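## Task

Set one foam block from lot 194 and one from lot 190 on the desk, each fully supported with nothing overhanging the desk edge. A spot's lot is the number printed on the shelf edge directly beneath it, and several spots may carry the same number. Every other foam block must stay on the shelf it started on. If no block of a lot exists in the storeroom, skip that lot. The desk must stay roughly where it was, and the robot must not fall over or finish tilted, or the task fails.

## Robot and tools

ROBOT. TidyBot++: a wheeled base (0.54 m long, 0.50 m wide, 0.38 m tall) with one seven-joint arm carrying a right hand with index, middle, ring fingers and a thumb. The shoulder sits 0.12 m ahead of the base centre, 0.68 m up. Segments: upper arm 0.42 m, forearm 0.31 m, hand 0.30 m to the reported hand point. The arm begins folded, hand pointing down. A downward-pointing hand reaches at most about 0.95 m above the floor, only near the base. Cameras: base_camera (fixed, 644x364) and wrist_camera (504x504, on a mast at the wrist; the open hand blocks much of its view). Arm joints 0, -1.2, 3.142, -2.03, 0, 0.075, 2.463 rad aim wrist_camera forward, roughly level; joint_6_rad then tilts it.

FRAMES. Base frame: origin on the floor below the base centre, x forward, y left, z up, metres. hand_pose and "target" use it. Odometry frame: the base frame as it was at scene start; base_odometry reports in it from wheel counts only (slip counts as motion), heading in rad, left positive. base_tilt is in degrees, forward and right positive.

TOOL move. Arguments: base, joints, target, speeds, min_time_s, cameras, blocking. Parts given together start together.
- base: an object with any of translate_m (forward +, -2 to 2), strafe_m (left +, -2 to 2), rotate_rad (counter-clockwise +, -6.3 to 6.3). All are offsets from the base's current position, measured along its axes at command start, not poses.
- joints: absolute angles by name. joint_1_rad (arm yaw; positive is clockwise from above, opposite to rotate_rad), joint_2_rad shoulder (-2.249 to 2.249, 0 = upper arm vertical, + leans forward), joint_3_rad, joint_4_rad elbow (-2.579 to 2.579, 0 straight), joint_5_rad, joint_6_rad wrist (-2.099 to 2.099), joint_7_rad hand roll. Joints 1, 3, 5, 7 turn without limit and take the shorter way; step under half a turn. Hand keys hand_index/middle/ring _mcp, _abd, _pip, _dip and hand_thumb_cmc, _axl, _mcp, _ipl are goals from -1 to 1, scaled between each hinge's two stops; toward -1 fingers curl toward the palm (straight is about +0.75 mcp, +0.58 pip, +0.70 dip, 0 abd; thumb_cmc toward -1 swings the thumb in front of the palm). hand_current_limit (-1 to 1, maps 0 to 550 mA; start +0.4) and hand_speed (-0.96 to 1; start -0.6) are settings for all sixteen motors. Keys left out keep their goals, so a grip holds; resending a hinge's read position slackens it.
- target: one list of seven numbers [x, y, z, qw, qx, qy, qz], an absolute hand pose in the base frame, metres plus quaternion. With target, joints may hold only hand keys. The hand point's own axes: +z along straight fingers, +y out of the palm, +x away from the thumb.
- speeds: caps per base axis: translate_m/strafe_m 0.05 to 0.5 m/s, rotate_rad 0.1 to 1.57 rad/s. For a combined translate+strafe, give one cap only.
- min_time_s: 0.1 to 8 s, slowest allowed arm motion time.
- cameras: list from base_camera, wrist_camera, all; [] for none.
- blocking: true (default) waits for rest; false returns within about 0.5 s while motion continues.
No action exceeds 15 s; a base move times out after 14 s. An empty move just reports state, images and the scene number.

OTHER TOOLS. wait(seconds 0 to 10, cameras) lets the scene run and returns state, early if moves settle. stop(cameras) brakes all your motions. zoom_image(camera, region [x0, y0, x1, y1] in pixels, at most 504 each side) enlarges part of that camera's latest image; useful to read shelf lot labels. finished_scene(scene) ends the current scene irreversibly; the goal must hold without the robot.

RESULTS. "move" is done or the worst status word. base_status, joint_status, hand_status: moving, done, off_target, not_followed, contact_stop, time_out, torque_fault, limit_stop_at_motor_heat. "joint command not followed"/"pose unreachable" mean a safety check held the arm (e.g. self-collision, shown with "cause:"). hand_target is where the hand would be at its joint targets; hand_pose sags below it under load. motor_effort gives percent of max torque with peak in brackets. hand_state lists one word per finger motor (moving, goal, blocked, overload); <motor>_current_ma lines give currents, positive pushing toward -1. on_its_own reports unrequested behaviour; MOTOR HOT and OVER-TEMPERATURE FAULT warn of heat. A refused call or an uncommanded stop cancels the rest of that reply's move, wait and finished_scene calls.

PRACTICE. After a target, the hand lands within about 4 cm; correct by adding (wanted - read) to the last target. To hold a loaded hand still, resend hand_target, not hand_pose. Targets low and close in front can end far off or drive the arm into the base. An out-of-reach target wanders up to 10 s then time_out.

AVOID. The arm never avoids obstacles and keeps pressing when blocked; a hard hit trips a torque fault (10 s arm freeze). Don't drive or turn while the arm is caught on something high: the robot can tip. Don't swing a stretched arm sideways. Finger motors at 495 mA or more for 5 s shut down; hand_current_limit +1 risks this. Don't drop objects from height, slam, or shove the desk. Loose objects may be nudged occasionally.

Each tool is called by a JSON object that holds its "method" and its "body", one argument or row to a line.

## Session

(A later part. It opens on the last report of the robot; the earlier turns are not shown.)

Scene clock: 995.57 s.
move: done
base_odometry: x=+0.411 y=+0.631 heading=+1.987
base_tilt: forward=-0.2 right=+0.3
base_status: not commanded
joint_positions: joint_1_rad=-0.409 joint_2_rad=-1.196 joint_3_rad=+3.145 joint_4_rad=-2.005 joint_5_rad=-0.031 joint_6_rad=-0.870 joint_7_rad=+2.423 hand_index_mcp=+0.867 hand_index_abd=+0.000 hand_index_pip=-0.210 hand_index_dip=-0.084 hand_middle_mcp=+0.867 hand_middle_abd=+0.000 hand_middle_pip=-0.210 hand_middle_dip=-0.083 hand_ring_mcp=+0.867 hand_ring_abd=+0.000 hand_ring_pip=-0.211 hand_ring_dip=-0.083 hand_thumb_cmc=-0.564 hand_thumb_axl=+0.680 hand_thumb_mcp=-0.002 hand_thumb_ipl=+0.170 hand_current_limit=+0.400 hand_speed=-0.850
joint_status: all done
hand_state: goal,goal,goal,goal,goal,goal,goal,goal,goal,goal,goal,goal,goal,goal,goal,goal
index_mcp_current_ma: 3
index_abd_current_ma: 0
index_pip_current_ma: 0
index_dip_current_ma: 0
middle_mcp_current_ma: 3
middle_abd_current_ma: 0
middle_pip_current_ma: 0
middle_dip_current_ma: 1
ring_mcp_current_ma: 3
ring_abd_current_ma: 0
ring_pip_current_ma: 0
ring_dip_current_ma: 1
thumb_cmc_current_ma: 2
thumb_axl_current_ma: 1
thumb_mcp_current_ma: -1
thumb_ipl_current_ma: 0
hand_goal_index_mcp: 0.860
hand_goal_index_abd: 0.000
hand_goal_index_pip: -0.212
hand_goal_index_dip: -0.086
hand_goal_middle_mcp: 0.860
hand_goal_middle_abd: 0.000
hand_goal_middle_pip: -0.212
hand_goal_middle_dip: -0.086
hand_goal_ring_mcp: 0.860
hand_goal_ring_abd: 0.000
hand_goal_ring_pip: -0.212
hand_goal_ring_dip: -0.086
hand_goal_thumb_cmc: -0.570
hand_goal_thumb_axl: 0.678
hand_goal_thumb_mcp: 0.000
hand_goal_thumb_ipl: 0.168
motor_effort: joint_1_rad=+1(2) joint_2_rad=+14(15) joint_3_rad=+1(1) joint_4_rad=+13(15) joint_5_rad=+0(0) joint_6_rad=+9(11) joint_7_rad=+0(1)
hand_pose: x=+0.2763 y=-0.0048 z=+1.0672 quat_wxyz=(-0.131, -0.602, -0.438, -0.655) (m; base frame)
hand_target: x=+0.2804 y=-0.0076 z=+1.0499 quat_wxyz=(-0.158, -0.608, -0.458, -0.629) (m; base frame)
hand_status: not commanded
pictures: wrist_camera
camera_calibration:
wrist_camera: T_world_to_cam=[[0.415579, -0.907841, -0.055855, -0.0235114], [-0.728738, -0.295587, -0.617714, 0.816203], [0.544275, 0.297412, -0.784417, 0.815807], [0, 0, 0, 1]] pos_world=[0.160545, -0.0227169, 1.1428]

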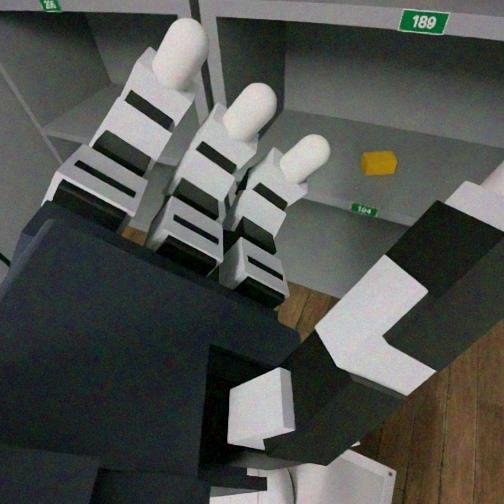

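{"method": "move", "body": {
  "joints": {"joint_1_rad": 0.0, "joint_2_rad": -0.506, "joint_3_rad": 3.142, "joint_4_rad": -1.919, "joint_5_rad": 0, "joint_6_rad": -0.75, "joint_7_rad": 0},
  "min_time_s": 3
}}

{"method": "move", "body": {
  "base": {"translate_m": 0.24, "strafe_m": -0.358, "rotate_rad": 0.366},
  "speeds": {"translate_m": 0.25},
  "cameras": ["all"]
}}

Scene clock: 1051.43 s.
move: done
base_odometry: x=+0.411 y=+0.631 heading=+1.987
base_tilt: forward=-0.2 right=+0.3
base_status: not commanded
joint_positions: joint_1_rad=-0.019 joint_2_rad=-0.511 joint_3_rad=+3.145 joint_4_rad=-1.952 joint_5_rad=-0.031 joint_6_rad=-0.846 joint_7_rad=+0.043 hand_index_mcp=+0.855 hand_index_abd=+0.000 hand_index_pip=-0.210 hand_index_dip=-0.084 hand_middle_mcp=+0.855 hand_middle_abd=+0.000 hand_middle_pip=-0.210 hand_middle_dip=-0.083 hand_ring_mcp=+0.855 hand_ring_abd=+0.000 hand_ring_pip=-0.211 hand_ring_dip=-0.083 hand_thumb_cmc=-0.568 hand_thumb_axl=+0.680 hand_thumb_mcp=-0.002 hand_thumb_ipl=+0.170 hand_current_limit=+0.400 hand_speed=-0.850
joint_status: all done
hand_state: goal,goal,goal,goal,goal,goal,goal,goal,goal,goal,goal,goal,goal,goal,goal,goal
index_mcp_current_ma: -2
index_abd_current_ma: 0
index_pip_current_ma: 0
index_dip_current_ma: 0
middle_mcp_current_ma: -2
middle_abd_current_ma: 0
middle_pip_current_ma: 0
middle_dip_current_ma: 1
ring_mcp_current_ma: -2
ring_abd_current_ma: 0
ring_pip_current_ma: 0
ring_dip_current_ma: 1
thumb_cmc_current_ma: 0
thumb_axl_current_ma: 1
thumb_mcp_current_ma: -1
thumb_ipl_current_ma: 0
hand_goal_index_mcp: 0.860
hand_goal_index_abd: 0.000
hand_goal_index_pip: -0.212
hand_goal_index_dip: -0.086
hand_goal_middle_mcp: 0.860
hand_goal_middle_abd: 0.000
hand_goal_middle_pip: -0.212
hand_goal_middle_dip: -0.086
hand_goal_ring_mcp: 0.860
hand_goal_ring_abd: 0.000
hand_goal_ring_pip: -0.212
hand_goal_ring_dip: -0.086
hand_goal_thumb_cmc: -0.570
hand_goal_thumb_axl: 0.678
hand_goal_thumb_mcp: 0.000
hand_goal_thumb_ipl: 0.168
motor_effort: joint_1_rad=+1(2) joint_2_rad=-2(15) joint_3_rad=+1(2) joint_4_rad=+16(17) joint_5_rad=+0(1) joint_6_rad=+6(10) joint_7_rad=+0(2)
hand_pose: x=+0.3955 y=+0.0333 z=+0.8279 quat_wxyz=(+0.300, -0.659, +0.628, -0.286) (m; base frame)
hand_target: x=+0.4282 y=+0.0239 z=+0.8605 quat_wxyz=(+0.332, -0.624, +0.624, -0.332) (m; base frame)
hand_status: not commanded
pictures: none

Scene clock: 1053.97 s.
move: done
base_odometry: x=+0.641 y=+0.995 heading=+2.354
base_tilt: forward=-0.2 right=+0.3
base_status: done
joint_positions: joint_1_rad=-0.016 joint_2_rad=-0.511 joint_3_rad=+3.145 joint_4_rad=-1.951 joint_5_rad=-0.030 joint_6_rad=-0.845 joint_7_rad=+0.041 hand_index_mcp=+0.855 hand_index_abd=+0.000 hand_index_pip=-0.210 hand_index_dip=-0.084 hand_middle_mcp=+0.855 hand_middle_abd=+0.000 hand_middle_pip=-0.210 hand_middle_dip=-0.083 hand_ring_mcp=+0.855 hand_ring_abd=+0.000 hand_ring_pip=-0.211 hand_ring_dip=-0.083 hand_thumb_cmc=-0.569 hand_thumb_axl=+0.680 hand_thumb_mcp=-0.002 hand_thumb_ipl=+0.170 hand_current_limit=+0.400 hand_speed=-0.850
joint_status: not commanded
hand_state: goal,goal,goal,goal,goal,goal,goal,goal,goal,goal,goal,goal,goal,goal,goal,goal
index_mcp_current_ma: -2
index_abd_current_ma: 0
index_pip_current_ma: 0
index_dip_current_ma: 0
middle_mcp_current_ma: -2
middle_abd_current_ma: 0
middle_pip_current_ma: 0
middle_dip_current_ma: 1
ring_mcp_current_ma: -2
ring_abd_current_ma: 0
ring_pip_current_ma: 0
ring_dip_current_ma: 1
thumb_cmc_current_ma: 0
thumb_axl_current_ma: 1
thumb_mcp_current_ma: -1
thumb_ipl_current_ma: 0
hand_goal_index_mcp: 0.860
hand_goal_index_abd: 0.000
hand_goal_index_pip: -0.212
hand_goal_index_dip: -0.086
hand_goal_middle_mcp: 0.860
hand_goal_middle_abd: 0.000
hand_goal_middle_pip: -0.212
hand_goal_middle_dip: -0.086
hand_goal_ring_mcp: 0.860
hand_goal_ring_abd: 0.000
hand_goal_ring_pip: -0.212
hand_goal_ring_dip: -0.086
hand_goal_thumb_cmc: -0.570
hand_goal_thumb_axl: 0.678
hand_goal_thumb_mcp: 0.000
hand_goal_thumb_ipl: 0.168
motor_effort: joint_1_rad=+2(2) joint_2_rad=-2(3) joint_3_rad=+1(2) joint_4_rad=+16(17) joint_5_rad=+0(1) joint_6_rad=+7(7) joint_7_rad=+1(1)
hand_pose: x=+0.3960 y=+0.0325 z=+0.8283 quat_wxyz=(+0.301, -0.657, +0.629, -0.287) (m; base frame)
hand_target: x=+0.4282 y=+0.0239 z=+0.8605 quat_wxyz=(+0.332, -0.624, +0.624, -0.332) (m; base frame)
hand_status: not commanded
pictures: base_camera, wrist_camera
camera_calibration:
wrist_camera: T_world_to_cam=[[-0.446604, 0.753628, -0.482276, 0.587939], [-0.207141, 0.437285, 0.875143, -0.699894], [0.870424, 0.490741, -0.039186, -0.200493], [0, 0, 0, 1]] pos_world=[0.292113, -0.0386442, 0.888199]

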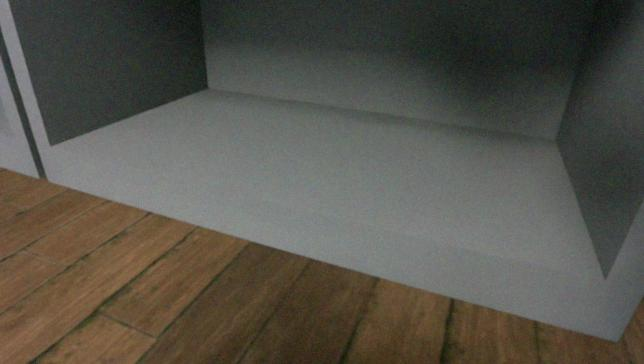

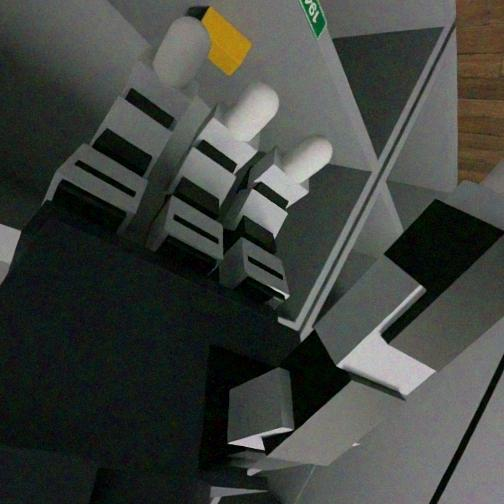

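{"method": "zoom_image", "body": {
  "camera": "wrist_camera",
  "region": [180, 0, 340, 90]
}}

Scaled by 3.150 from the camera's 504x504 image, which has a finer 720x720 frame.

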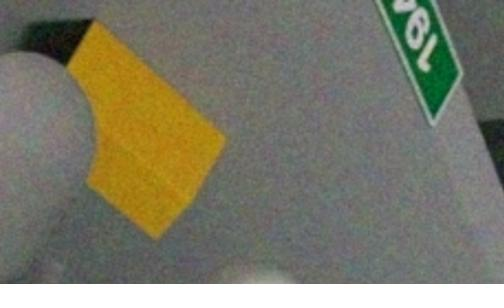

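{"method": "zoom_image", "body": {
  "camera": "wrist_camera",
  "region": [296, 0, 336, 42]
}}

Scaled by 12.000 from the camera's 504x504 image, which has a finer 720x720 frame.

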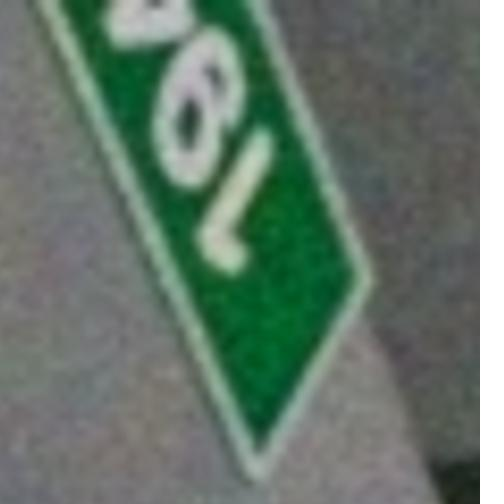

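{"method": "move", "body": {
  "joints": {"joint_1_rad": 0.0, "joint_2_rad": -0.106, "joint_4_rad": -2.115, "joint_6_rad": -0.173},
  "min_time_s": 3
}}

{"method": "move", "body": {
  "joints": {"joint_2_rad": 0.30, "joint_4_rad": -1.85, "joint_6_rad": 0.02},
  "min_time_s": 2.5,
  "cameras": ["wrist_camera"]
}}

Scene clock: 1105.37 s.
move: done
base_odometry: x=+0.641 y=+0.995 heading=+2.354
base_tilt: forward=-0.2 right=+0.3
base_status: not commanded
joint_positions: joint_1_rad=-0.016 joint_2_rad=-0.118 joint_3_rad=+3.145 joint_4_rad=-2.072 joint_5_rad=-0.030 joint_6_rad=-0.271 joint_7_rad=+0.041 hand_index_mcp=+0.855 hand_index_abd=+0.000 hand_index_pip=-0.210 hand_index_dip=-0.084 hand_middle_mcp=+0.855 hand_middle_abd=+0.000 hand_middle_pip=-0.210 hand_middle_dip=-0.083 hand_ring_mcp=+0.855 hand_ring_abd=+0.000 hand_ring_pip=-0.211 hand_ring_dip=-0.083 hand_thumb_cmc=-0.569 hand_thumb_axl=+0.680 hand_thumb_mcp=-0.002 hand_thumb_ipl=+0.170 hand_current_limit=+0.400 hand_speed=-0.850
joint_status: all done
hand_state: goal,goal,goal,goal,goal,goal,goal,goal,goal,goal,goal,goal,goal,goal,goal,goal
index_mcp_current_ma: -2
index_abd_current_ma: 0
index_pip_current_ma: 0
index_dip_current_ma: 0
middle_mcp_current_ma: -2
middle_abd_current_ma: 0
middle_pip_current_ma: 0
middle_dip_current_ma: 1
ring_mcp_current_ma: -2
ring_abd_current_ma: 0
ring_pip_current_ma: 0
ring_dip_current_ma: 1
thumb_cmc_current_ma: 0
thumb_axl_current_ma: 1
thumb_mcp_current_ma: -1
thumb_ipl_current_ma: 0
hand_goal_index_mcp: 0.860
hand_goal_index_abd: 0.000
hand_goal_index_pip: -0.212
hand_goal_index_dip: -0.086
hand_goal_middle_mcp: 0.860
hand_goal_middle_abd: 0.000
hand_goal_middle_pip: -0.212
hand_goal_middle_dip: -0.086
hand_goal_ring_mcp: 0.860
hand_goal_ring_abd: 0.000
hand_goal_ring_pip: -0.212
hand_goal_ring_dip: -0.086
hand_goal_thumb_cmc: -0.570
hand_goal_thumb_axl: 0.678
hand_goal_thumb_mcp: 0.000
hand_goal_thumb_ipl: 0.168
motor_effort: joint_1_rad=+0(2) joint_2_rad=-13(14) joint_3_rad=+0(1) joint_4_rad=+14(17) joint_5_rad=+0(0) joint_6_rad=+7(8) joint_7_rad=+1(1)
hand_pose: x=+0.5481 y=+0.0309 z=+0.7311 quat_wxyz=(+0.316, -0.643, +0.625, -0.310) (m; base frame)
hand_target: x=+0.5573 y=+0.0239 z=+0.7242 quat_wxyz=(+0.326, -0.627, +0.627, -0.326) (m; base frame)
hand_status: not commanded
pictures: none

Scene clock: 1108.20 s.
move: done
base_odometry: x=+0.641 y=+0.995 heading=+2.354
base_tilt: forward=-0.2 right=+0.3
base_status: not commanded
joint_positions: joint_1_rad=-0.016 joint_2_rad=+0.285 joint_3_rad=+3.145 joint_4_rad=-1.880 joint_5_rad=-0.030 joint_6_rad=-0.077 joint_7_rad=+0.041 hand_index_mcp=+0.855 hand_index_abd=+0.000 hand_index_pip=-0.210 hand_index_dip=-0.084 hand_middle_mcp=+0.855 hand_middle_abd=+0.000 hand_middle_pip=-0.210 hand_middle_dip=-0.083 hand_ring_mcp=+0.855 hand_ring_abd=+0.000 hand_ring_pip=-0.211 hand_ring_dip=-0.083 hand_thumb_cmc=-0.569 hand_thumb_axl=+0.680 hand_thumb_mcp=-0.002 hand_thumb_ipl=+0.170 hand_current_limit=+0.400 hand_speed=-0.850
joint_status: all done
hand_state: goal,goal,goal,goal,goal,goal,goal,goal,goal,goal,goal,goal,goal,goal,goal,goal
index_mcp_current_ma: -2
index_abd_current_ma: 0
index_pip_current_ma: 0
index_dip_current_ma: 0
middle_mcp_current_ma: -2
middle_abd_current_ma: 0
middle_pip_current_ma: 0
middle_dip_current_ma: 1
ring_mcp_current_ma: -2
ring_abd_current_ma: 0
ring_pip_current_ma: 0
ring_dip_current_ma: 1
thumb_cmc_current_ma: 0
thumb_axl_current_ma: 1
thumb_mcp_current_ma: -1
thumb_ipl_current_ma: 0
hand_goal_index_mcp: 0.860
hand_goal_index_abd: 0.000
hand_goal_index_pip: -0.212
hand_goal_index_dip: -0.086
hand_goal_middle_mcp: 0.860
hand_goal_middle_abd: 0.000
hand_goal_middle_pip: -0.212
hand_goal_middle_dip: -0.086
hand_goal_ring_mcp: 0.860
hand_goal_ring_abd: 0.000
hand_goal_ring_pip: -0.212
hand_goal_ring_dip: -0.086
hand_goal_thumb_cmc: -0.570
hand_goal_thumb_axl: 0.678
hand_goal_thumb_mcp: 0.000
hand_goal_thumb_ipl: 0.168
motor_effort: joint_1_rad=+1(1) joint_2_rad=-23(25) joint_3_rad=+0(1) joint_4_rad=+14(16) joint_5_rad=+0(0) joint_6_rad=+7(8) joint_7_rad=+0(1)
hand_pose: x=+0.6804 y=+0.0310 z=+0.6554 quat_wxyz=(+0.308, -0.645, +0.629, -0.307) (m; base frame)
hand_target: x=+0.7169 y=+0.0238 z=+0.6797 quat_wxyz=(+0.343, -0.618, +0.619, -0.343) (m; base frame)
hand_status: not commanded
pictures: wrist_camera
camera_calibration:
wrist_camera: T_world_to_cam=[[-0.408634, 0.759572, -0.506032, 0.62232], [-0.234068, 0.448678, 0.862497, -0.462821], [0.882174, 0.470892, -0.00555358, -0.483524], [0, 0, 0, 1]] pos_world=[0.572522, -0.0373519, 0.711411]

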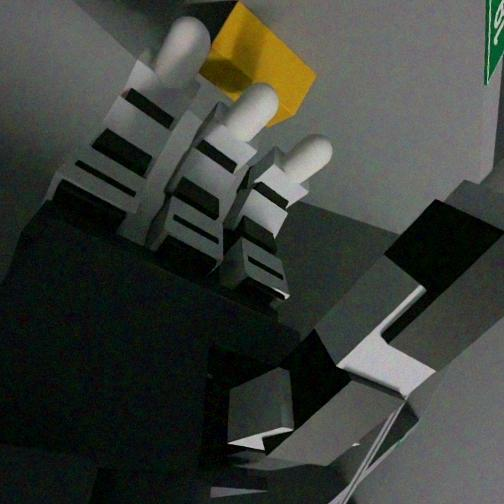

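{"method": "zoom_image", "body": {
  "camera": "wrist_camera",
  "region": [190, 0, 330, 140]
}}

Scaled by 3.600 from the camera's 504x504 image, which has a finer 720x720 frame.

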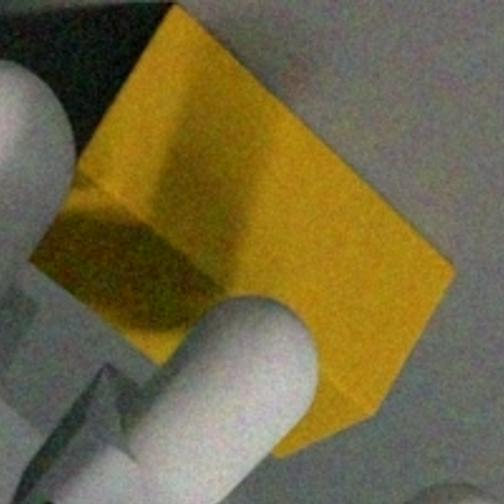

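{"method": "move", "body": {
  "base": {"translate_m": -0.004, "strafe_m": -0.09, "rotate_rad": 0.09},
  "speeds": {"strafe_m": 0.1}
}}

{"method": "move", "body": {
  "joints": {"joint_2_rad": 0.593, "joint_4_rad": -1.517, "joint_6_rad": 0.02},
  "min_time_s": 2.5
}}

{"method": "move", "body": {
  "joints": {"joint_2_rad": 0.717, "joint_4_rad": -1.275, "joint_6_rad": -0.235},
  "min_time_s": 2.5,
  "cameras": ["wrist_camera"]
}}

{"method": "zoom_image", "body": {
  "camera": "wrist_camera",
  "region": [190, 30, 400, 240]
}}

Scene clock: 1144.97 s.
move: done
base_odometry: x=+0.708 y=+1.056 heading=+2.445
base_tilt: forward=-0.2 right=+0.3
base_status: done
joint_positions: joint_1_rad=-0.005 joint_2_rad=+0.285 joint_3_rad=+3.141 joint_4_rad=-1.880 joint_5_rad=-0.030 joint_6_rad=-0.076 joint_7_rad=+0.041 hand_index_mcp=+0.854 hand_index_abd=+0.000 hand_index_pip=-0.210 hand_index_dip=-0.084 hand_middle_mcp=+0.855 hand_middle_abd=+0.000 hand_middle_pip=-0.210 hand_middle_dip=-0.083 hand_ring_mcp=+0.855 hand_ring_abd=+0.000 hand_ring_pip=-0.211 hand_ring_dip=-0.083 hand_thumb_cmc=-0.569 hand_thumb_axl=+0.680 hand_thumb_mcp=-0.002 hand_thumb_ipl=+0.170 hand_current_limit=+0.400 hand_speed=-0.850
joint_status: not commanded
hand_state: goal,goal,goal,goal,goal,goal,goal,goal,goal,goal,goal,goal,goal,goal,goal,goal
index_mcp_current_ma: -2
index_abd_current_ma: 0
index_pip_current_ma: 0
index_dip_current_ma: 0
middle_mcp_current_ma: -2
middle_abd_current_ma: 0
middle_pip_current_ma: 0
middle_dip_current_ma: 1
ring_mcp_current_ma: -2
ring_abd_current_ma: 0
ring_pip_current_ma: 0
ring_dip_current_ma: 1
thumb_cmc_current_ma: 0
thumb_axl_current_ma: 1
thumb_mcp_current_ma: -1
thumb_ipl_current_ma: 0
hand_goal_index_mcp: 0.860
hand_goal_index_abd: 0.000
hand_goal_index_pip: -0.212
hand_goal_index_dip: -0.086
hand_goal_middle_mcp: 0.860
hand_goal_middle_abd: 0.000
hand_goal_middle_pip: -0.212
hand_goal_middle_dip: -0.086
hand_goal_ring_mcp: 0.860
hand_goal_ring_abd: 0.000
hand_goal_ring_pip: -0.212
hand_goal_ring_dip: -0.086
hand_goal_thumb_cmc: -0.570
hand_goal_thumb_axl: 0.678
hand_goal_thumb_mcp: 0.000
hand_goal_thumb_ipl: 0.168
motor_effort: joint_1_rad=+0(4) joint_2_rad=-23(24) joint_3_rad=+0(3) joint_4_rad=+14(14) joint_5_rad=+0(0) joint_6_rad=+7(7) joint_7_rad=+1(1)
hand_pose: x=+0.6808 y=+0.0273 z=+0.6556 quat_wxyz=(+0.308, -0.642, +0.631, -0.308) (m; base frame)
hand_target: x=+0.7169 y=+0.0238 z=+0.6797 quat_wxyz=(+0.343, -0.618, +0.619, -0.343) (m; base frame)
hand_status: not commanded
pictures: none

Scene clock: 1147.77 s.
move: done
base_odometry: x=+0.708 y=+1.056 heading=+2.445
base_tilt: forward=-0.2 right=+0.3
base_status: not commanded
joint_positions: joint_1_rad=-0.005 joint_2_rad=+0.573 joint_3_rad=+3.141 joint_4_rad=-1.547 joint_5_rad=-0.030 joint_6_rad=-0.075 joint_7_rad=+0.041 hand_index_mcp=+0.854 hand_index_abd=+0.000 hand_index_pip=-0.210 hand_index_dip=-0.084 hand_middle_mcp=+0.854 hand_middle_abd=+0.000 hand_middle_pip=-0.210 hand_middle_dip=-0.083 hand_ring_mcp=+0.854 hand_ring_abd=+0.000 hand_ring_pip=-0.211 hand_ring_dip=-0.083 hand_thumb_cmc=-0.569 hand_thumb_axl=+0.680 hand_thumb_mcp=-0.002 hand_thumb_ipl=+0.170 hand_current_limit=+0.400 hand_speed=-0.850
joint_status: all done
hand_state: goal,goal,goal,goal,goal,goal,goal,goal,goal,goal,goal,goal,goal,goal,goal,goal
index_mcp_current_ma: -2
index_abd_current_ma: 0
index_pip_current_ma: 0
index_dip_current_ma: 0
middle_mcp_current_ma: -2
middle_abd_current_ma: 0
middle_pip_current_ma: 0
middle_dip_current_ma: 1
ring_mcp_current_ma: -2
ring_abd_current_ma: 0
ring_pip_current_ma: 0
ring_dip_current_ma: 1
thumb_cmc_current_ma: 0
thumb_axl_current_ma: 1
thumb_mcp_current_ma: -1
thumb_ipl_current_ma: 0
hand_goal_index_mcp: 0.860
hand_goal_index_abd: 0.000
hand_goal_index_pip: -0.212
hand_goal_index_dip: -0.086
hand_goal_middle_mcp: 0.860
hand_goal_middle_abd: 0.000
hand_goal_middle_pip: -0.212
hand_goal_middle_dip: -0.086
hand_goal_ring_mcp: 0.860
hand_goal_ring_abd: 0.000
hand_goal_ring_pip: -0.212
hand_goal_ring_dip: -0.086
hand_goal_thumb_cmc: -0.570
hand_goal_thumb_axl: 0.678
hand_goal_thumb_mcp: 0.000
hand_goal_thumb_ipl: 0.168
motor_effort: joint_1_rad=+0(1) joint_2_rad=-32(33) joint_3_rad=+0(0) joint_4_rad=+14(15) joint_5_rad=+0(0) joint_6_rad=+7(8) joint_7_rad=+0(1)
hand_pose: x=+0.8099 y=+0.0280 z=+0.6263 quat_wxyz=(+0.323, -0.635, +0.624, -0.322) (m; base frame)
hand_target: x=+0.8435 y=+0.0238 z=+0.6460 quat_wxyz=(+0.355, -0.612, +0.612, -0.355) (m; base frame)
hand_status: not commanded
pictures: none

Scene clock: 1150.57 s.
move: done
base_odometry: x=+0.708 y=+1.056 heading=+2.445
base_tilt: forward=-0.2 right=+0.3
base_status: not commanded
joint_positions: joint_1_rad=-0.005 joint_2_rad=+0.692 joint_3_rad=+3.141 joint_4_rad=-1.307 joint_5_rad=-0.030 joint_6_rad=-0.147 joint_7_rad=+0.041 hand_index_mcp=+0.854 hand_index_abd=+0.000 hand_index_pip=-0.210 hand_index_dip=-0.084 hand_middle_mcp=+0.854 hand_middle_abd=+0.000 hand_middle_pip=-0.210 hand_middle_dip=-0.083 hand_ring_mcp=+0.854 hand_ring_abd=+0.000 hand_ring_pip=-0.211 hand_ring_dip=-0.083 hand_thumb_cmc=-0.569 hand_thumb_axl=+0.680 hand_thumb_mcp=-0.002 hand_thumb_ipl=+0.170 hand_current_limit=+0.400 hand_speed=-0.850
joint_status: all done
hand_state: goal,goal,goal,goal,goal,goal,goal,goal,goal,goal,goal,goal,goal,goal,goal,goal
index_mcp_current_ma: -2
index_abd_current_ma: 0
index_pip_current_ma: 0
index_dip_current_ma: 0
middle_mcp_current_ma: -2
middle_abd_current_ma: 0
middle_pip_current_ma: 0
middle_dip_current_ma: 1
ring_mcp_current_ma: -2
ring_abd_current_ma: 0
ring_pip_current_ma: 0
ring_dip_current_ma: 1
thumb_cmc_current_ma: 0
thumb_axl_current_ma: 1
thumb_mcp_current_ma: -1
thumb_ipl_current_ma: 0
hand_goal_index_mcp: 0.860
hand_goal_index_abd: 0.000
hand_goal_index_pip: -0.212
hand_goal_index_dip: -0.086
hand_goal_middle_mcp: 0.860
hand_goal_middle_abd: 0.000
hand_goal_middle_pip: -0.212
hand_goal_middle_dip: -0.086
hand_goal_ring_mcp: 0.860
hand_goal_ring_abd: 0.000
hand_goal_ring_pip: -0.212
hand_goal_ring_dip: -0.086
hand_goal_thumb_cmc: -0.570
hand_goal_thumb_axl: 0.678
hand_goal_thumb_mcp: 0.000
hand_goal_thumb_ipl: 0.168
motor_effort: joint_1_rad=+1(2) joint_2_rad=-36(37) joint_3_rad=+0(0) joint_4_rad=+15(16) joint_5_rad=+0(0) joint_6_rad=+7(9) joint_7_rad=+1(1)
hand_pose: x=+0.8799 y=+0.0290 z=+0.6399 quat_wxyz=(+0.338, -0.627, +0.615, -0.337) (m; base frame)
hand_target: x=+0.8694 y=+0.0238 z=+0.6192 quat_wxyz=(+0.312, -0.634, +0.634, -0.312) (m; base frame)
hand_status: not commanded
pictures: wrist_camera
camera_calibration:
wrist_camera: T_world_to_cam=[[-0.35459, 0.763346, -0.539971, 0.671523], [-0.313487, 0.447014, 0.837797, -0.316089], [0.880904, 0.466348, 0.0807922, -0.712688], [0, 0, 0, 1]] pos_world=[0.766836, -0.0389472, 0.685001]

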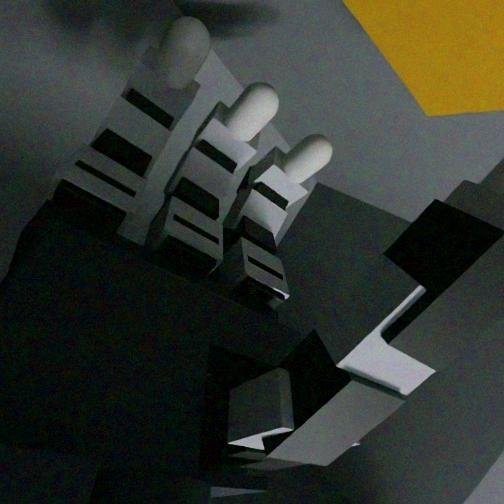

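Scaled by 2.400 from the camera's 504x504 image, which has a finer 720x720 frame.

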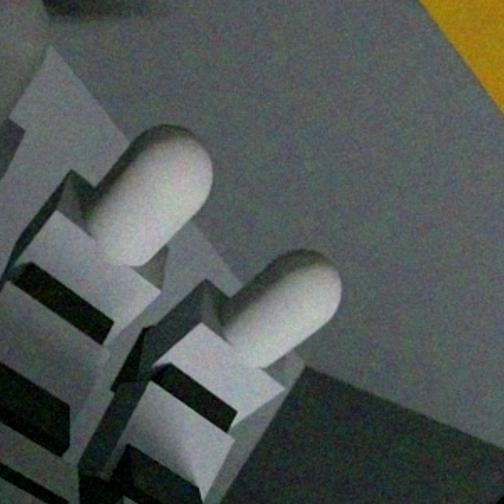

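{"method": "move", "body": {
  "joints": {"joint_2_rad": 0.75, "joint_4_rad": -1.36, "joint_6_rad": -0.03},
  "min_time_s": 1.5
}}

{"method": "move", "body": {
  "joints": {"joint_2_rad": 0.796, "joint_4_rad": -1.39, "joint_6_rad": 0.01},
  "min_time_s": 1.5,
  "cameras": ["wrist_camera"]
}}

Scene clock: 1164.07 s.
move: done
base_odometry: x=+0.708 y=+1.056 heading=+2.445
base_tilt: forward=-0.2 right=+0.3
base_status: not commanded
joint_positions: joint_1_rad=-0.005 joint_2_rad=+0.725 joint_3_rad=+3.141 joint_4_rad=-1.318 joint_5_rad=-0.030 joint_6_rad=-0.122 joint_7_rad=+0.041 hand_index_mcp=+0.854 hand_index_abd=+0.000 hand_index_pip=-0.210 hand_index_dip=-0.084 hand_middle_mcp=+0.854 hand_middle_abd=+0.000 hand_middle_pip=-0.210 hand_middle_dip=-0.083 hand_ring_mcp=+0.854 hand_ring_abd=+0.000 hand_ring_pip=-0.211 hand_ring_dip=-0.083 hand_thumb_cmc=-0.569 hand_thumb_axl=+0.680 hand_thumb_mcp=-0.002 hand_thumb_ipl=+0.170 hand_current_limit=+0.400 hand_speed=-0.850
joint_status: all done
hand_state: goal,goal,goal,goal,goal,goal,goal,goal,goal,goal,goal,goal,goal,goal,goal,goal
index_mcp_current_ma: -2
index_abd_current_ma: 0
index_pip_current_ma: 0
index_dip_current_ma: 0
middle_mcp_current_ma: -2
middle_abd_current_ma: 0
middle_pip_current_ma: 0
middle_dip_current_ma: 1
ring_mcp_current_ma: -2
ring_abd_current_ma: 0
ring_pip_current_ma: 0
ring_dip_current_ma: 1
thumb_cmc_current_ma: 0
thumb_axl_current_ma: 1
thumb_mcp_current_ma: -1
thumb_ipl_current_ma: 0
hand_goal_index_mcp: 0.860
hand_goal_index_abd: 0.000
hand_goal_index_pip: -0.212
hand_goal_index_dip: -0.086
hand_goal_middle_mcp: 0.860
hand_goal_middle_abd: 0.000
hand_goal_middle_pip: -0.212
hand_goal_middle_dip: -0.086
hand_goal_ring_mcp: 0.860
hand_goal_ring_abd: 0.000
hand_goal_ring_pip: -0.212
hand_goal_ring_dip: -0.086
hand_goal_thumb_cmc: -0.570
hand_goal_thumb_axl: 0.678
hand_goal_thumb_mcp: 0.000
hand_goal_thumb_ipl: 0.168
motor_effort: joint_1_rad=+0(2) joint_2_rad=-36(37) joint_3_rad=+0(0) joint_4_rad=+14(16) joint_5_rad=+0(0) joint_6_rad=+7(8) joint_7_rad=+0(1)
hand_pose: x=+0.8797 y=+0.0288 z=+0.6141 quat_wxyz=(+0.332, -0.630, +0.619, -0.331) (m; base frame)
hand_target: x=+0.8837 y=+0.0238 z=+0.5942 quat_wxyz=(+0.339, -0.620, +0.620, -0.340) (m; base frame)
hand_status: not commanded
pictures: none

Scene clock: 1165.87 s.
move: done
base_odometry: x=+0.708 y=+1.056 heading=+2.445
base_tilt: forward=-0.2 right=+0.3
base_status: not commanded
joint_positions: joint_1_rad=-0.005 joint_2_rad=+0.772 joint_3_rad=+3.141 joint_4_rad=-1.347 joint_5_rad=-0.030 joint_6_rad=-0.088 joint_7_rad=+0.041 hand_index_mcp=+0.854 hand_index_abd=+0.000 hand_index_pip=-0.210 hand_index_dip=-0.084 hand_middle_mcp=+0.854 hand_middle_abd=+0.000 hand_middle_pip=-0.210 hand_middle_dip=-0.083 hand_ring_mcp=+0.854 hand_ring_abd=+0.000 hand_ring_pip=-0.211 hand_ring_dip=-0.083 hand_thumb_cmc=-0.569 hand_thumb_axl=+0.680 hand_thumb_mcp=-0.002 hand_thumb_ipl=+0.170 hand_current_limit=+0.400 hand_speed=-0.850
joint_status: all done
hand_state: goal,goal,goal,goal,goal,goal,goal,goal,goal,goal,goal,goal,goal,goal,goal,goal
index_mcp_current_ma: -2
index_abd_current_ma: 0
index_pip_current_ma: 0
index_dip_current_ma: 0
middle_mcp_current_ma: -2
middle_abd_current_ma: 0
middle_pip_current_ma: 0
middle_dip_current_ma: 1
ring_mcp_current_ma: -2
ring_abd_current_ma: 0
ring_pip_current_ma: 0
ring_dip_current_ma: 1
thumb_cmc_current_ma: 0
thumb_axl_current_ma: 1
thumb_mcp_current_ma: -1
thumb_ipl_current_ma: 0
hand_goal_index_mcp: 0.860
hand_goal_index_abd: 0.000
hand_goal_index_pip: -0.212
hand_goal_index_dip: -0.086
hand_goal_middle_mcp: 0.860
hand_goal_middle_abd: 0.000
hand_goal_middle_pip: -0.212
hand_goal_middle_dip: -0.086
hand_goal_ring_mcp: 0.860
hand_goal_ring_abd: 0.000
hand_goal_ring_pip: -0.212
hand_goal_ring_dip: -0.086
hand_goal_thumb_cmc: -0.570
hand_goal_thumb_axl: 0.678
hand_goal_thumb_mcp: 0.000
hand_goal_thumb_ipl: 0.168
motor_effort: joint_1_rad=+1(1) joint_2_rad=-37(37) joint_3_rad=+0(0) joint_4_rad=+15(16) joint_5_rad=+0(0) joint_6_rad=+7(8) joint_7_rad=+0(1)
hand_pose: x=+0.8724 y=+0.0285 z=+0.5720 quat_wxyz=(+0.319, -0.637, +0.626, -0.318) (m; base frame)
hand_target: x=+0.8759 y=+0.0238 z=+0.5533 quat_wxyz=(+0.328, -0.626, +0.626, -0.328) (m; base frame)
hand_status: not commanded
pictures: wrist_camera
camera_calibration:
wrist_camera: T_world_to_cam=[[-0.385577, 0.763342, -0.518304, 0.647253], [-0.261201, 0.448457, 0.854787, -0.316714], [0.884932, 0.464968, 0.0264706, -0.672722], [0, 0, 0, 1]] pos_world=[0.762153, -0.0392487, 0.624004]

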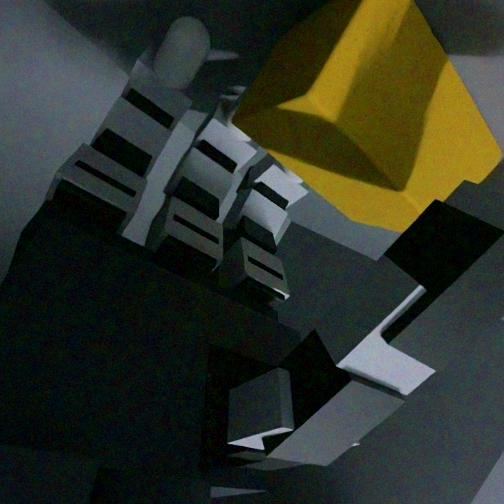

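{"method": "move", "body": {
  "joints": {"hand_thumb_mcp": -0.225, "hand_index_mcp": 0.53, "hand_middle_mcp": 0.53}
}}

{"method": "move", "body": {
  "joints": {"hand_thumb_mcp": -0.31, "hand_index_mcp": 0.48, "hand_middle_mcp": 0.46},
  "cameras": ["wrist_camera"]
}}

Scene clock: 1174.23 s.
move: off_target
base_odometry: x=+0.708 y=+1.056 heading=+2.445
base_tilt: forward=-0.2 right=+0.3
base_status: not commanded
joint_positions: joint_1_rad=-0.005 joint_2_rad=+0.772 joint_3_rad=+3.141 joint_4_rad=-1.347 joint_5_rad=-0.030 joint_6_rad=-0.081 joint_7_rad=+0.040 hand_index_mcp=+0.612 hand_index_abd=+0.000 hand_index_pip=-0.183 hand_index_dip=-0.077 hand_middle_mcp=+0.602 hand_middle_abd=+0.000 hand_middle_pip=-0.184 hand_middle_dip=-0.076 hand_ring_mcp=+0.854 hand_ring_abd=+0.000 hand_ring_pip=-0.211 hand_ring_dip=-0.083 hand_thumb_cmc=-0.562 hand_thumb_axl=+0.682 hand_thumb_mcp=-0.167 hand_thumb_ipl=+0.185 hand_current_limit=+0.400 hand_speed=-0.850
joint_status: hand_index_mcp off_target (ended at +0.612, target +0.530); hand_middle_mcp off_target (ended at +0.602, target +0.530); hand_thumb_mcp off_target (ended at -0.167, target -0.225)
hand_state: blocked,goal,blocked,goal,blocked,goal,blocked,goal,goal,goal,goal,goal,goal,goal,blocked,goal
index_mcp_current_ma: 178
index_abd_current_ma: 0
index_pip_current_ma: 30
index_dip_current_ma: 4
middle_mcp_current_ma: 143
middle_abd_current_ma: 0
middle_pip_current_ma: 28
middle_dip_current_ma: 5
ring_mcp_current_ma: -2
ring_abd_current_ma: 0
ring_pip_current_ma: 0
ring_dip_current_ma: 1
thumb_cmc_current_ma: 3
thumb_axl_current_ma: 1
thumb_mcp_current_ma: 136
thumb_ipl_current_ma: 19
hand_goal_index_mcp: 0.530
hand_goal_index_abd: 0.000
hand_goal_index_pip: -0.212
hand_goal_index_dip: -0.086
hand_goal_middle_mcp: 0.530
hand_goal_middle_abd: 0.000
hand_goal_middle_pip: -0.212
hand_goal_middle_dip: -0.086
hand_goal_ring_mcp: 0.860
hand_goal_ring_abd: 0.000
hand_goal_ring_pip: -0.212
hand_goal_ring_dip: -0.086
hand_goal_thumb_cmc: -0.570
hand_goal_thumb_axl: 0.678
hand_goal_thumb_mcp: -0.224
hand_goal_thumb_ipl: 0.168
motor_effort: joint_1_rad=+1(1) joint_2_rad=-36(37) joint_3_rad=+0(1) joint_4_rad=+14(14) joint_5_rad=+0(0) joint_6_rad=+6(7) joint_7_rad=+0(1)
hand_pose: x=+0.8741 y=+0.0284 z=+0.5733 quat_wxyz=(+0.321, -0.635, +0.625, -0.320) (m; base frame)
hand_target: x=+0.8759 y=+0.0238 z=+0.5533 quat_wxyz=(+0.328, -0.626, +0.626, -0.328) (m; base frame)
hand_status: not commanded
pictures: none

Scene clock: 1174.80 s.
move: off_target
base_odometry: x=+0.708 y=+1.056 heading=+2.445
base_tilt: forward=-0.2 right=+0.3
base_status: not commanded
joint_positions: joint_1_rad=-0.005 joint_2_rad=+0.772 joint_3_rad=+3.141 joint_4_rad=-1.347 joint_5_rad=-0.030 joint_6_rad=-0.077 joint_7_rad=+0.040 hand_index_mcp=+0.593 hand_index_abd=+0.000 hand_index_pip=-0.171 hand_index_dip=-0.072 hand_middle_mcp=+0.575 hand_middle_abd=+0.000 hand_middle_pip=-0.169 hand_middle_dip=-0.071 hand_ring_mcp=+0.854 hand_ring_abd=+0.000 hand_ring_pip=-0.211 hand_ring_dip=-0.083 hand_thumb_cmc=-0.557 hand_thumb_axl=+0.684 hand_thumb_mcp=-0.167 hand_thumb_ipl=+0.192 hand_current_limit=+0.400 hand_speed=-0.850
joint_status: hand_index_mcp off_target (ended at +0.593, target +0.480); hand_middle_mcp off_target (ended at +0.575, target +0.460); hand_thumb_mcp off_target (ended at -0.167, target -0.310)
hand_state: blocked,goal,blocked,goal,blocked,goal,blocked,goal,goal,goal,goal,goal,goal,goal,blocked,blocked
index_mcp_current_ma: 302
index_abd_current_ma: 0
index_pip_current_ma: 52
index_dip_current_ma: 8
middle_mcp_current_ma: 310
middle_abd_current_ma: 0
middle_pip_current_ma: 55
middle_dip_current_ma: 10
ring_mcp_current_ma: -2
ring_abd_current_ma: 0
ring_pip_current_ma: 0
ring_dip_current_ma: 1
thumb_cmc_current_ma: 8
thumb_axl_current_ma: 3
thumb_mcp_current_ma: 385
thumb_ipl_current_ma: 34
hand_goal_index_mcp: 0.480
hand_goal_index_abd: 0.000
hand_goal_index_pip: -0.212
hand_goal_index_dip: -0.086
hand_goal_middle_mcp: 0.460
hand_goal_middle_abd: 0.000
hand_goal_middle_pip: -0.212
hand_goal_middle_dip: -0.086
hand_goal_ring_mcp: 0.860
hand_goal_ring_abd: 0.000
hand_goal_ring_pip: -0.212
hand_goal_ring_dip: -0.086
hand_goal_thumb_cmc: -0.570
hand_goal_thumb_axl: 0.678
hand_goal_thumb_mcp: -0.310
hand_goal_thumb_ipl: 0.168
motor_effort: joint_1_rad=+0(1) joint_2_rad=-35(36) joint_3_rad=+0(0) joint_4_rad=+13(14) joint_5_rad=+0(0) joint_6_rad=+6(6) joint_7_rad=+0(1)
hand_pose: x=+0.8749 y=+0.0284 z=+0.5740 quat_wxyz=(+0.322, -0.635, +0.624, -0.322) (m; base frame)
hand_target: x=+0.8759 y=+0.0238 z=+0.5533 quat_wxyz=(+0.328, -0.626, +0.626, -0.328) (m; base frame)
hand_status: not commanded
pictures: wrist_camera
camera_calibration:
wrist_camera: T_world_to_cam=[[-0.379797, 0.76372, -0.522001, 0.646351], [-0.269717, 0.448345, 0.852197, -0.30875], [0.884877, 0.464455, 0.0357078, -0.680274], [0, 0, 0, 1]] pos_world=[0.764165, -0.0392483, 0.624803]

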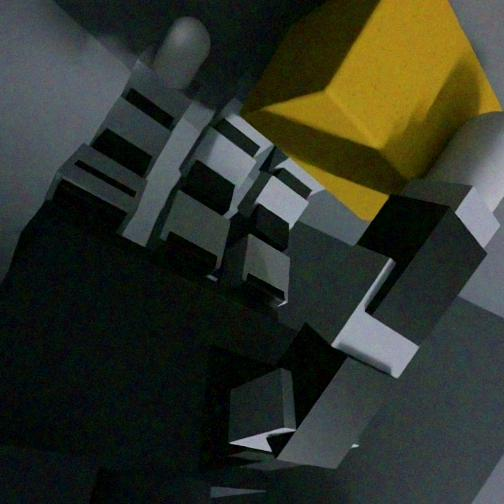

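Gripped. Lift out.

{"method": "move", "body": {
  "joints": {"joint_2_rad": 0.72, "joint_4_rad": -1.33, "joint_6_rad": -0.08},
  "min_time_s": 2
}}

{"method": "move", "body": {
  "joints": {"joint_2_rad": 0.66, "joint_4_rad": -1.236, "joint_6_rad": -0.28},
  "min_time_s": 2,
  "cameras": ["wrist_camera"]
}}

{"method": "move", "body": {
  "joints": {"joint_2_rad": 0.25, "joint_4_rad": -1.85, "joint_6_rad": -0.05},
  "min_time_s": 3
}}

{"method": "move", "body": {
  "joints": {"joint_2_rad": -0.506, "joint_4_rad": -1.919, "joint_6_rad": -0.75},
  "min_time_s": 3,
  "cameras": ["all"]
}}

Scene clock: 1185.20 s.
move: done
base_odometry: x=+0.708 y=+1.056 heading=+2.445
base_tilt: forward=-0.2 right=+0.3
base_status: not commanded
joint_positions: joint_1_rad=-0.005 joint_2_rad=+0.752 joint_3_rad=+3.141 joint_4_rad=-1.347 joint_5_rad=-0.030 joint_6_rad=-0.077 joint_7_rad=+0.040 hand_index_mcp=+0.590 hand_index_abd=-0.001 hand_index_pip=-0.167 hand_index_dip=-0.069 hand_middle_mcp=+0.568 hand_middle_abd=+0.000 hand_middle_pip=-0.166 hand_middle_dip=-0.067 hand_ring_mcp=+0.854 hand_ring_abd=+0.000 hand_ring_pip=-0.211 hand_ring_dip=-0.083 hand_thumb_cmc=-0.553 hand_thumb_axl=+0.686 hand_thumb_mcp=-0.167 hand_thumb_ipl=+0.192 hand_current_limit=+0.400 hand_speed=-0.850
joint_status: all done
hand_state: blocked,goal,blocked,goal,blocked,goal,blocked,goal,goal,goal,goal,goal,goal,goal,blocked,blocked
index_mcp_current_ma: 290
index_abd_current_ma: 0
index_pip_current_ma: 59
index_dip_current_ma: 12
middle_mcp_current_ma: 278
middle_abd_current_ma: 0
middle_pip_current_ma: 62
middle_dip_current_ma: 15
ring_mcp_current_ma: -2
ring_abd_current_ma: 0
ring_pip_current_ma: 0
ring_dip_current_ma: 1
thumb_cmc_current_ma: 13
thumb_axl_current_ma: 5
thumb_mcp_current_ma: 385
thumb_ipl_current_ma: 35
hand_goal_index_mcp: 0.480
hand_goal_index_abd: 0.000
hand_goal_index_pip: -0.212
hand_goal_index_dip: -0.086
hand_goal_middle_mcp: 0.460
hand_goal_middle_abd: 0.000
hand_goal_middle_pip: -0.212
hand_goal_middle_dip: -0.086
hand_goal_ring_mcp: 0.860
hand_goal_ring_abd: 0.000
hand_goal_ring_pip: -0.212
hand_goal_ring_dip: -0.086
hand_goal_thumb_cmc: -0.570
hand_goal_thumb_axl: 0.678
hand_goal_thumb_mcp: -0.310
hand_goal_thumb_ipl: 0.168
motor_effort: joint_1_rad=+0(2) joint_2_rad=-37(38) joint_3_rad=+0(0) joint_4_rad=+15(15) joint_5_rad=+0(0) joint_6_rad=+7(8) joint_7_rad=+0(1)
hand_pose: x=+0.8769 y=+0.0284 z=+0.5888 quat_wxyz=(+0.328, -0.632, +0.621, -0.328) (m; base frame)
hand_target: x=+0.8859 y=+0.0238 z=+0.6212 quat_wxyz=(+0.342, -0.619, +0.619, -0.343) (m; base frame)
hand_status: not commanded
pictures: none

Scene clock: 1187.50 s.
move: done
base_odometry: x=+0.708 y=+1.056 heading=+2.445
base_tilt: forward=-0.2 right=+0.3
base_status: not commanded
joint_positions: joint_1_rad=-0.005 joint_2_rad=+0.692 joint_3_rad=+3.141 joint_4_rad=-1.269 joint_5_rad=-0.030 joint_6_rad=-0.193 joint_7_rad=+0.040 hand_index_mcp=+0.590 hand_index_abd=-0.001 hand_index_pip=-0.167 hand_index_dip=-0.069 hand_middle_mcp=+0.567 hand_middle_abd=+0.000 hand_middle_pip=-0.166 hand_middle_dip=-0.067 hand_ring_mcp=+0.854 hand_ring_abd=+0.000 hand_ring_pip=-0.211 hand_ring_dip=-0.083 hand_thumb_cmc=-0.553 hand_thumb_axl=+0.686 hand_thumb_mcp=-0.167 hand_thumb_ipl=+0.192 hand_current_limit=+0.400 hand_speed=-0.850
joint_status: all done
hand_state: blocked,goal,blocked,goal,blocked,goal,blocked,goal,goal,goal,goal,goal,goal,goal,blocked,blocked
index_mcp_current_ma: 289
index_abd_current_ma: 0
index_pip_current_ma: 59
index_dip_current_ma: 12
middle_mcp_current_ma: 277
middle_abd_current_ma: 0
middle_pip_current_ma: 62
middle_dip_current_ma: 15
ring_mcp_current_ma: -2
ring_abd_current_ma: 0
ring_pip_current_ma: 0
ring_dip_current_ma: 1
thumb_cmc_current_ma: 13
thumb_axl_current_ma: 5
thumb_mcp_current_ma: 385
thumb_ipl_current_ma: 35
hand_goal_index_mcp: 0.480
hand_goal_index_abd: 0.000
hand_goal_index_pip: -0.212
hand_goal_index_dip: -0.086
hand_goal_middle_mcp: 0.460
hand_goal_middle_abd: 0.000
hand_goal_middle_pip: -0.212
hand_goal_middle_dip: -0.086
hand_goal_ring_mcp: 0.860
hand_goal_ring_abd: 0.000
hand_goal_ring_pip: -0.212
hand_goal_ring_dip: -0.086
hand_goal_thumb_cmc: -0.570
hand_goal_thumb_axl: 0.678
hand_goal_thumb_mcp: -0.310
hand_goal_thumb_ipl: 0.168
motor_effort: joint_1_rad=+1(2) joint_2_rad=-36(37) joint_3_rad=+0(0) joint_4_rad=+15(16) joint_5_rad=+0(0) joint_6_rad=+7(8) joint_7_rad=+0(1)
hand_pose: x=+0.8828 y=+0.0295 z=+0.6494 quat_wxyz=(+0.337, -0.628, +0.617, -0.334) (m; base frame)
hand_target: x=+0.8744 y=+0.0238 z=+0.6724 quat_wxyz=(+0.328, -0.626, +0.626, -0.328) (m; base frame)
hand_status: not commanded
pictures: wrist_camera
camera_calibration:
wrist_camera: T_world_to_cam=[[-0.359349, 0.763487, -0.536615, 0.679394], [-0.307675, 0.445943, 0.840518, -0.330198], [0.881025, 0.467142, 0.0746566, -0.712445], [0, 0, 0, 1]] pos_world=[0.770228, -0.038646, 0.695299]

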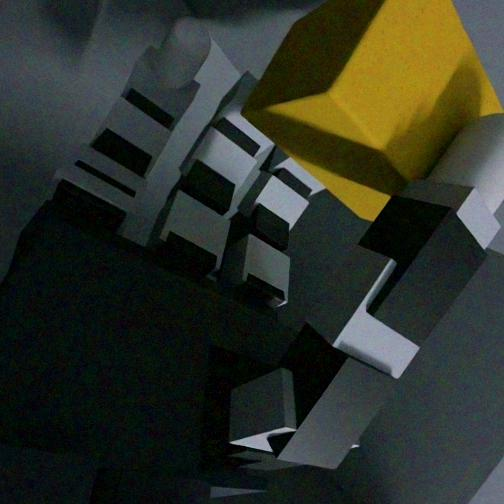

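Scene clock: 1190.80 s.
move: done
base_odometry: x=+0.708 y=+1.056 heading=+2.445
base_tilt: forward=-0.2 right=+0.3
base_status: not commanded
joint_positions: joint_1_rad=-0.005 joint_2_rad=+0.274 joint_3_rad=+3.141 joint_4_rad=-1.810 joint_5_rad=-0.030 joint_6_rad=-0.148 joint_7_rad=+0.040 hand_index_mcp=+0.590 hand_index_abd=-0.001 hand_index_pip=-0.167 hand_index_dip=-0.069 hand_middle_mcp=+0.567 hand_middle_abd=+0.000 hand_middle_pip=-0.166 hand_middle_dip=-0.066 hand_ring_mcp=+0.854 hand_ring_abd=+0.000 hand_ring_pip=-0.211 hand_ring_dip=-0.083 hand_thumb_cmc=-0.553 hand_thumb_axl=+0.686 hand_thumb_mcp=-0.167 hand_thumb_ipl=+0.192 hand_current_limit=+0.400 hand_speed=-0.850
joint_status: all done
hand_state: blocked,goal,blocked,goal,blocked,goal,blocked,goal,goal,goal,goal,goal,goal,goal,blocked,blocked
index_mcp_current_ma: 288
index_abd_current_ma: 0
index_pip_current_ma: 60
index_dip_current_ma: 12
middle_mcp_current_ma: 276
middle_abd_current_ma: 0
middle_pip_current_ma: 62
middle_dip_current_ma: 15
ring_mcp_current_ma: -2
ring_abd_current_ma: 0
ring_pip_current_ma: 0
ring_dip_current_ma: 1
thumb_cmc_current_ma: 13
thumb_axl_current_ma: 5
thumb_mcp_current_ma: 385
thumb_ipl_current_ma: 35
hand_goal_index_mcp: 0.480
hand_goal_index_abd: 0.000
hand_goal_index_pip: -0.212
hand_goal_index_dip: -0.086
hand_goal_middle_mcp: 0.460
hand_goal_middle_abd: 0.000
hand_goal_middle_pip: -0.212
hand_goal_middle_dip: -0.086
hand_goal_ring_mcp: 0.860
hand_goal_ring_abd: 0.000
hand_goal_ring_pip: -0.212
hand_goal_ring_dip: -0.086
hand_goal_thumb_cmc: -0.570
hand_goal_thumb_axl: 0.678
hand_goal_thumb_mcp: -0.310
hand_goal_thumb_ipl: 0.168
motor_effort: joint_1_rad=+1(1) joint_2_rad=-24(38) joint_3_rad=+0(0) joint_4_rad=+15(17) joint_5_rad=+0(0) joint_6_rad=+7(8) joint_7_rad=+0(1)
hand_pose: x=+0.6919 y=+0.0280 z=+0.6800 quat_wxyz=(+0.311, -0.641, +0.629, -0.310) (m; base frame)
hand_target: x=+0.7002 y=+0.0238 z=+0.6946 quat_wxyz=(+0.336, -0.622, +0.622, -0.336) (m; base frame)
hand_status: not commanded
pictures: none

Scene clock: 1194.10 s.
move: done
base_odometry: x=+0.708 y=+1.056 heading=+2.445
base_tilt: forward=-0.2 right=+0.3
base_status: not commanded
joint_positions: joint_1_rad=-0.005 joint_2_rad=-0.500 joint_3_rad=+3.141 joint_4_rad=-1.874 joint_5_rad=-0.030 joint_6_rad=-0.661 joint_7_rad=+0.038 hand_index_mcp=+0.589 hand_index_abd=-0.001 hand_index_pip=-0.166 hand_index_dip=-0.068 hand_middle_mcp=+0.566 hand_middle_abd=+0.000 hand_middle_pip=-0.165 hand_middle_dip=-0.066 hand_ring_mcp=+0.840 hand_ring_abd=+0.000 hand_ring_pip=-0.211 hand_ring_dip=-0.083 hand_thumb_cmc=-0.552 hand_thumb_axl=+0.686 hand_thumb_mcp=-0.167 hand_thumb_ipl=+0.192 hand_current_limit=+0.400 hand_speed=-0.850
joint_status: all done
hand_state: blocked,goal,blocked,goal,blocked,goal,blocked,goal,blocked,goal,goal,goal,goal,goal,blocked,blocked
index_mcp_current_ma: 283
index_abd_current_ma: 0
index_pip_current_ma: 61
index_dip_current_ma: 13
middle_mcp_current_ma: 270
middle_abd_current_ma: 0
middle_pip_current_ma: 63
middle_dip_current_ma: 16
ring_mcp_current_ma: -18
ring_abd_current_ma: 0
ring_pip_current_ma: 0
ring_dip_current_ma: 1
thumb_cmc_current_ma: 13
thumb_axl_current_ma: 5
thumb_mcp_current_ma: 385
thumb_ipl_current_ma: 36
hand_goal_index_mcp: 0.480
hand_goal_index_abd: 0.000
hand_goal_index_pip: -0.212
hand_goal_index_dip: -0.086
hand_goal_middle_mcp: 0.460
hand_goal_middle_abd: 0.000
hand_goal_middle_pip: -0.212
hand_goal_middle_dip: -0.086
hand_goal_ring_mcp: 0.860
hand_goal_ring_abd: 0.000
hand_goal_ring_pip: -0.212
hand_goal_ring_dip: -0.086
hand_goal_thumb_cmc: -0.570
hand_goal_thumb_axl: 0.678
hand_goal_thumb_mcp: -0.310
hand_goal_thumb_ipl: 0.168
motor_effort: joint_1_rad=+1(2) joint_2_rad=-3(26) joint_3_rad=+1(2) joint_4_rad=+17(19) joint_5_rad=+0(1) joint_6_rad=+8(10) joint_7_rad=+1(2)
hand_pose: x=+0.4565 y=+0.0306 z=+0.9017 quat_wxyz=(+0.376, -0.611, +0.592, -0.368) (m; base frame)
hand_target: x=+0.4282 y=+0.0239 z=+0.8605 quat_wxyz=(+0.332, -0.624, +0.624, -0.332) (m; base frame)
hand_status: not commanded
pictures: base_camera, wrist_camera
camera_calibration:
wrist_camera: T_world_to_cam=[[-0.303063, 0.760853, -0.573807, 0.668623], [-0.411173, 0.438795, 0.798997, -0.589011], [0.859703, 0.478081, 0.179859, -0.441617], [0, 0, 0, 1]] pos_world=[0.340109, -0.0391405, 0.933707]

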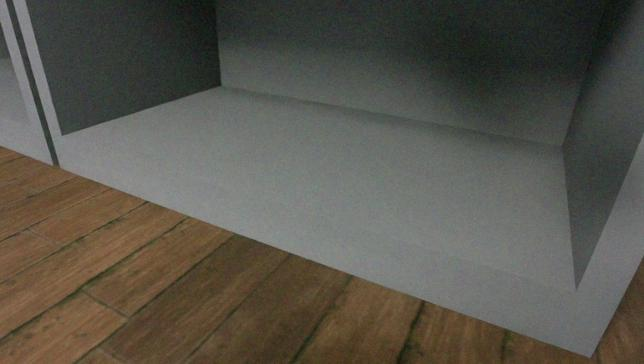

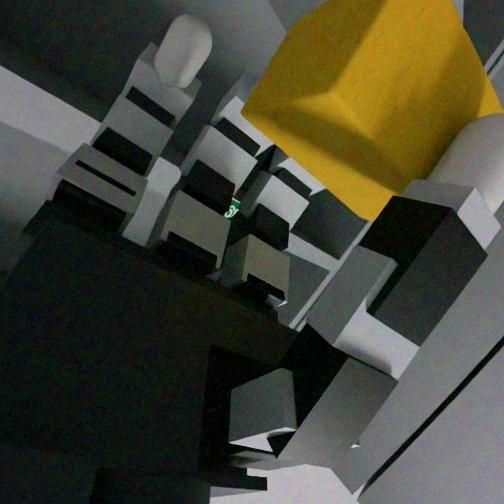

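{"method": "move", "body": {
  "base": {"translate_m": 0.136, "strafe_m": 0.796},
  "speeds": {"translate_m": 0.4}
}}

{"method": "move", "body": {
  "base": {"translate_m": -0.908, "strafe_m": 0.8045, "rotate_rad": -2.032},
  "speeds": {"translate_m": 0.4, "rotate_rad": 0.8},
  "cameras": ["all"]
}}

Scene clock: 1212.80 s.
move: done
base_odometry: x=+0.092 y=+0.533 heading=+2.445
base_tilt: forward=-0.2 right=+0.3
base_status: done
joint_positions: joint_1_rad=-0.005 joint_2_rad=-0.502 joint_3_rad=+3.143 joint_4_rad=-1.876 joint_5_rad=-0.030 joint_6_rad=-0.666 joint_7_rad=+0.038 hand_index_mcp=+0.588 hand_index_abd=-0.001 hand_index_pip=-0.166 hand_index_dip=-0.068 hand_middle_mcp=+0.565 hand_middle_abd=+0.000 hand_middle_pip=-0.165 hand_middle_dip=-0.066 hand_ring_mcp=+0.842 hand_ring_abd=+0.000 hand_ring_pip=-0.211 hand_ring_dip=-0.083 hand_thumb_cmc=-0.552 hand_thumb_axl=+0.687 hand_thumb_mcp=-0.167 hand_thumb_ipl=+0.193 hand_current_limit=+0.400 hand_speed=-0.850
joint_status: not commanded
hand_state: blocked,goal,blocked,goal,blocked,goal,blocked,blocked,goal,goal,goal,goal,goal,goal,blocked,blocked
index_mcp_current_ma: 281
index_abd_current_ma: 0
index_pip_current_ma: 62
index_dip_current_ma: 13
middle_mcp_current_ma: 266
middle_abd_current_ma: 0
middle_pip_current_ma: 64
middle_dip_current_ma: 16
ring_mcp_current_ma: -15
ring_abd_current_ma: 0
ring_pip_current_ma: 0
ring_dip_current_ma: 1
thumb_cmc_current_ma: 14
thumb_axl_current_ma: 5
thumb_mcp_current_ma: 385
thumb_ipl_current_ma: 36
hand_goal_index_mcp: 0.480
hand_goal_index_abd: 0.000
hand_goal_index_pip: -0.212
hand_goal_index_dip: -0.086
hand_goal_middle_mcp: 0.460
hand_goal_middle_abd: 0.000
hand_goal_middle_pip: -0.212
hand_goal_middle_dip: -0.086
hand_goal_ring_mcp: 0.860
hand_goal_ring_abd: 0.000
hand_goal_ring_pip: -0.212
hand_goal_ring_dip: -0.086
hand_goal_thumb_cmc: -0.570
hand_goal_thumb_axl: 0.678
hand_goal_thumb_mcp: -0.310
hand_goal_thumb_ipl: 0.168
motor_effort: joint_1_rad=+1(2) joint_2_rad=-3(4) joint_3_rad=+1(3) joint_4_rad=+16(17) joint_5_rad=+0(1) joint_6_rad=+8(8) joint_7_rad=+0(1)
hand_pose: x=+0.4548 y=+0.0295 z=+0.9001 quat_wxyz=(+0.374, -0.611, +0.593, -0.367) (m; base frame)
hand_target: x=+0.4282 y=+0.0239 z=+0.8605 quat_wxyz=(+0.332, -0.624, +0.624, -0.332) (m; base frame)
hand_status: not commanded
pictures: none

Scene clock: 1217.00 s.
move: done
base_odometry: x=+0.272 y=-0.667 heading=+0.412
base_tilt: forward=-0.2 right=+0.3
base_status: done
joint_positions: joint_1_rad=-0.005 joint_2_rad=-0.501 joint_3_rad=+3.143 joint_4_rad=-1.876 joint_5_rad=-0.030 joint_6_rad=-0.666 joint_7_rad=+0.038 hand_index_mcp=+0.588 hand_index_abd=-0.002 hand_index_pip=-0.166 hand_index_dip=-0.068 hand_middle_mcp=+0.565 hand_middle_abd=+0.000 hand_middle_pip=-0.165 hand_middle_dip=-0.066 hand_ring_mcp=+0.842 hand_ring_abd=+0.000 hand_ring_pip=-0.211 hand_ring_dip=-0.083 hand_thumb_cmc=-0.551 hand_thumb_axl=+0.687 hand_thumb_mcp=-0.167 hand_thumb_ipl=+0.193 hand_current_limit=+0.400 hand_speed=-0.850
joint_status: not commanded
hand_state: blocked,goal,blocked,goal,blocked,goal,blocked,blocked,goal,goal,goal,goal,goal,goal,blocked,blocked
index_mcp_current_ma: 281
index_abd_current_ma: 0
index_pip_current_ma: 62
index_dip_current_ma: 13
middle_mcp_current_ma: 266
middle_abd_current_ma: 0
middle_pip_current_ma: 64
middle_dip_current_ma: 16
ring_mcp_current_ma: -15
ring_abd_current_ma: 0
ring_pip_current_ma: 0
ring_dip_current_ma: 1
thumb_cmc_current_ma: 14
thumb_axl_current_ma: 6
thumb_mcp_current_ma: 385
thumb_ipl_current_ma: 36
hand_goal_index_mcp: 0.480
hand_goal_index_abd: 0.000
hand_goal_index_pip: -0.212
hand_goal_index_dip: -0.086
hand_goal_middle_mcp: 0.460
hand_goal_middle_abd: 0.000
hand_goal_middle_pip: -0.212
hand_goal_middle_dip: -0.086
hand_goal_ring_mcp: 0.860
hand_goal_ring_abd: 0.000
hand_goal_ring_pip: -0.212
hand_goal_ring_dip: -0.086
hand_goal_thumb_cmc: -0.570
hand_goal_thumb_axl: 0.678
hand_goal_thumb_mcp: -0.310
hand_goal_thumb_ipl: 0.168
motor_effort: joint_1_rad=+1(2) joint_2_rad=-2(5) joint_3_rad=+1(2) joint_4_rad=+16(17) joint_5_rad=+0(1) joint_6_rad=+8(8) joint_7_rad=+0(1)
hand_pose: x=+0.4549 y=+0.0294 z=+0.8999 quat_wxyz=(+0.374, -0.611, +0.594, -0.366) (m; base frame)
hand_target: x=+0.4282 y=+0.0239 z=+0.8605 quat_wxyz=(+0.332, -0.624, +0.624, -0.332) (m; base frame)
hand_status: not commanded
pictures: base_camera, wrist_camera
camera_calibration:
wrist_camera: T_world_to_cam=[[-0.304763, 0.761672, -0.571817, 0.666939], [-0.405728, 0.439353, 0.80147, -0.592525], [0.861687, 0.47626, 0.175133, -0.43594], [0, 0, 0, 1]] pos_world=[0.338498, -0.0400405, 0.932605]

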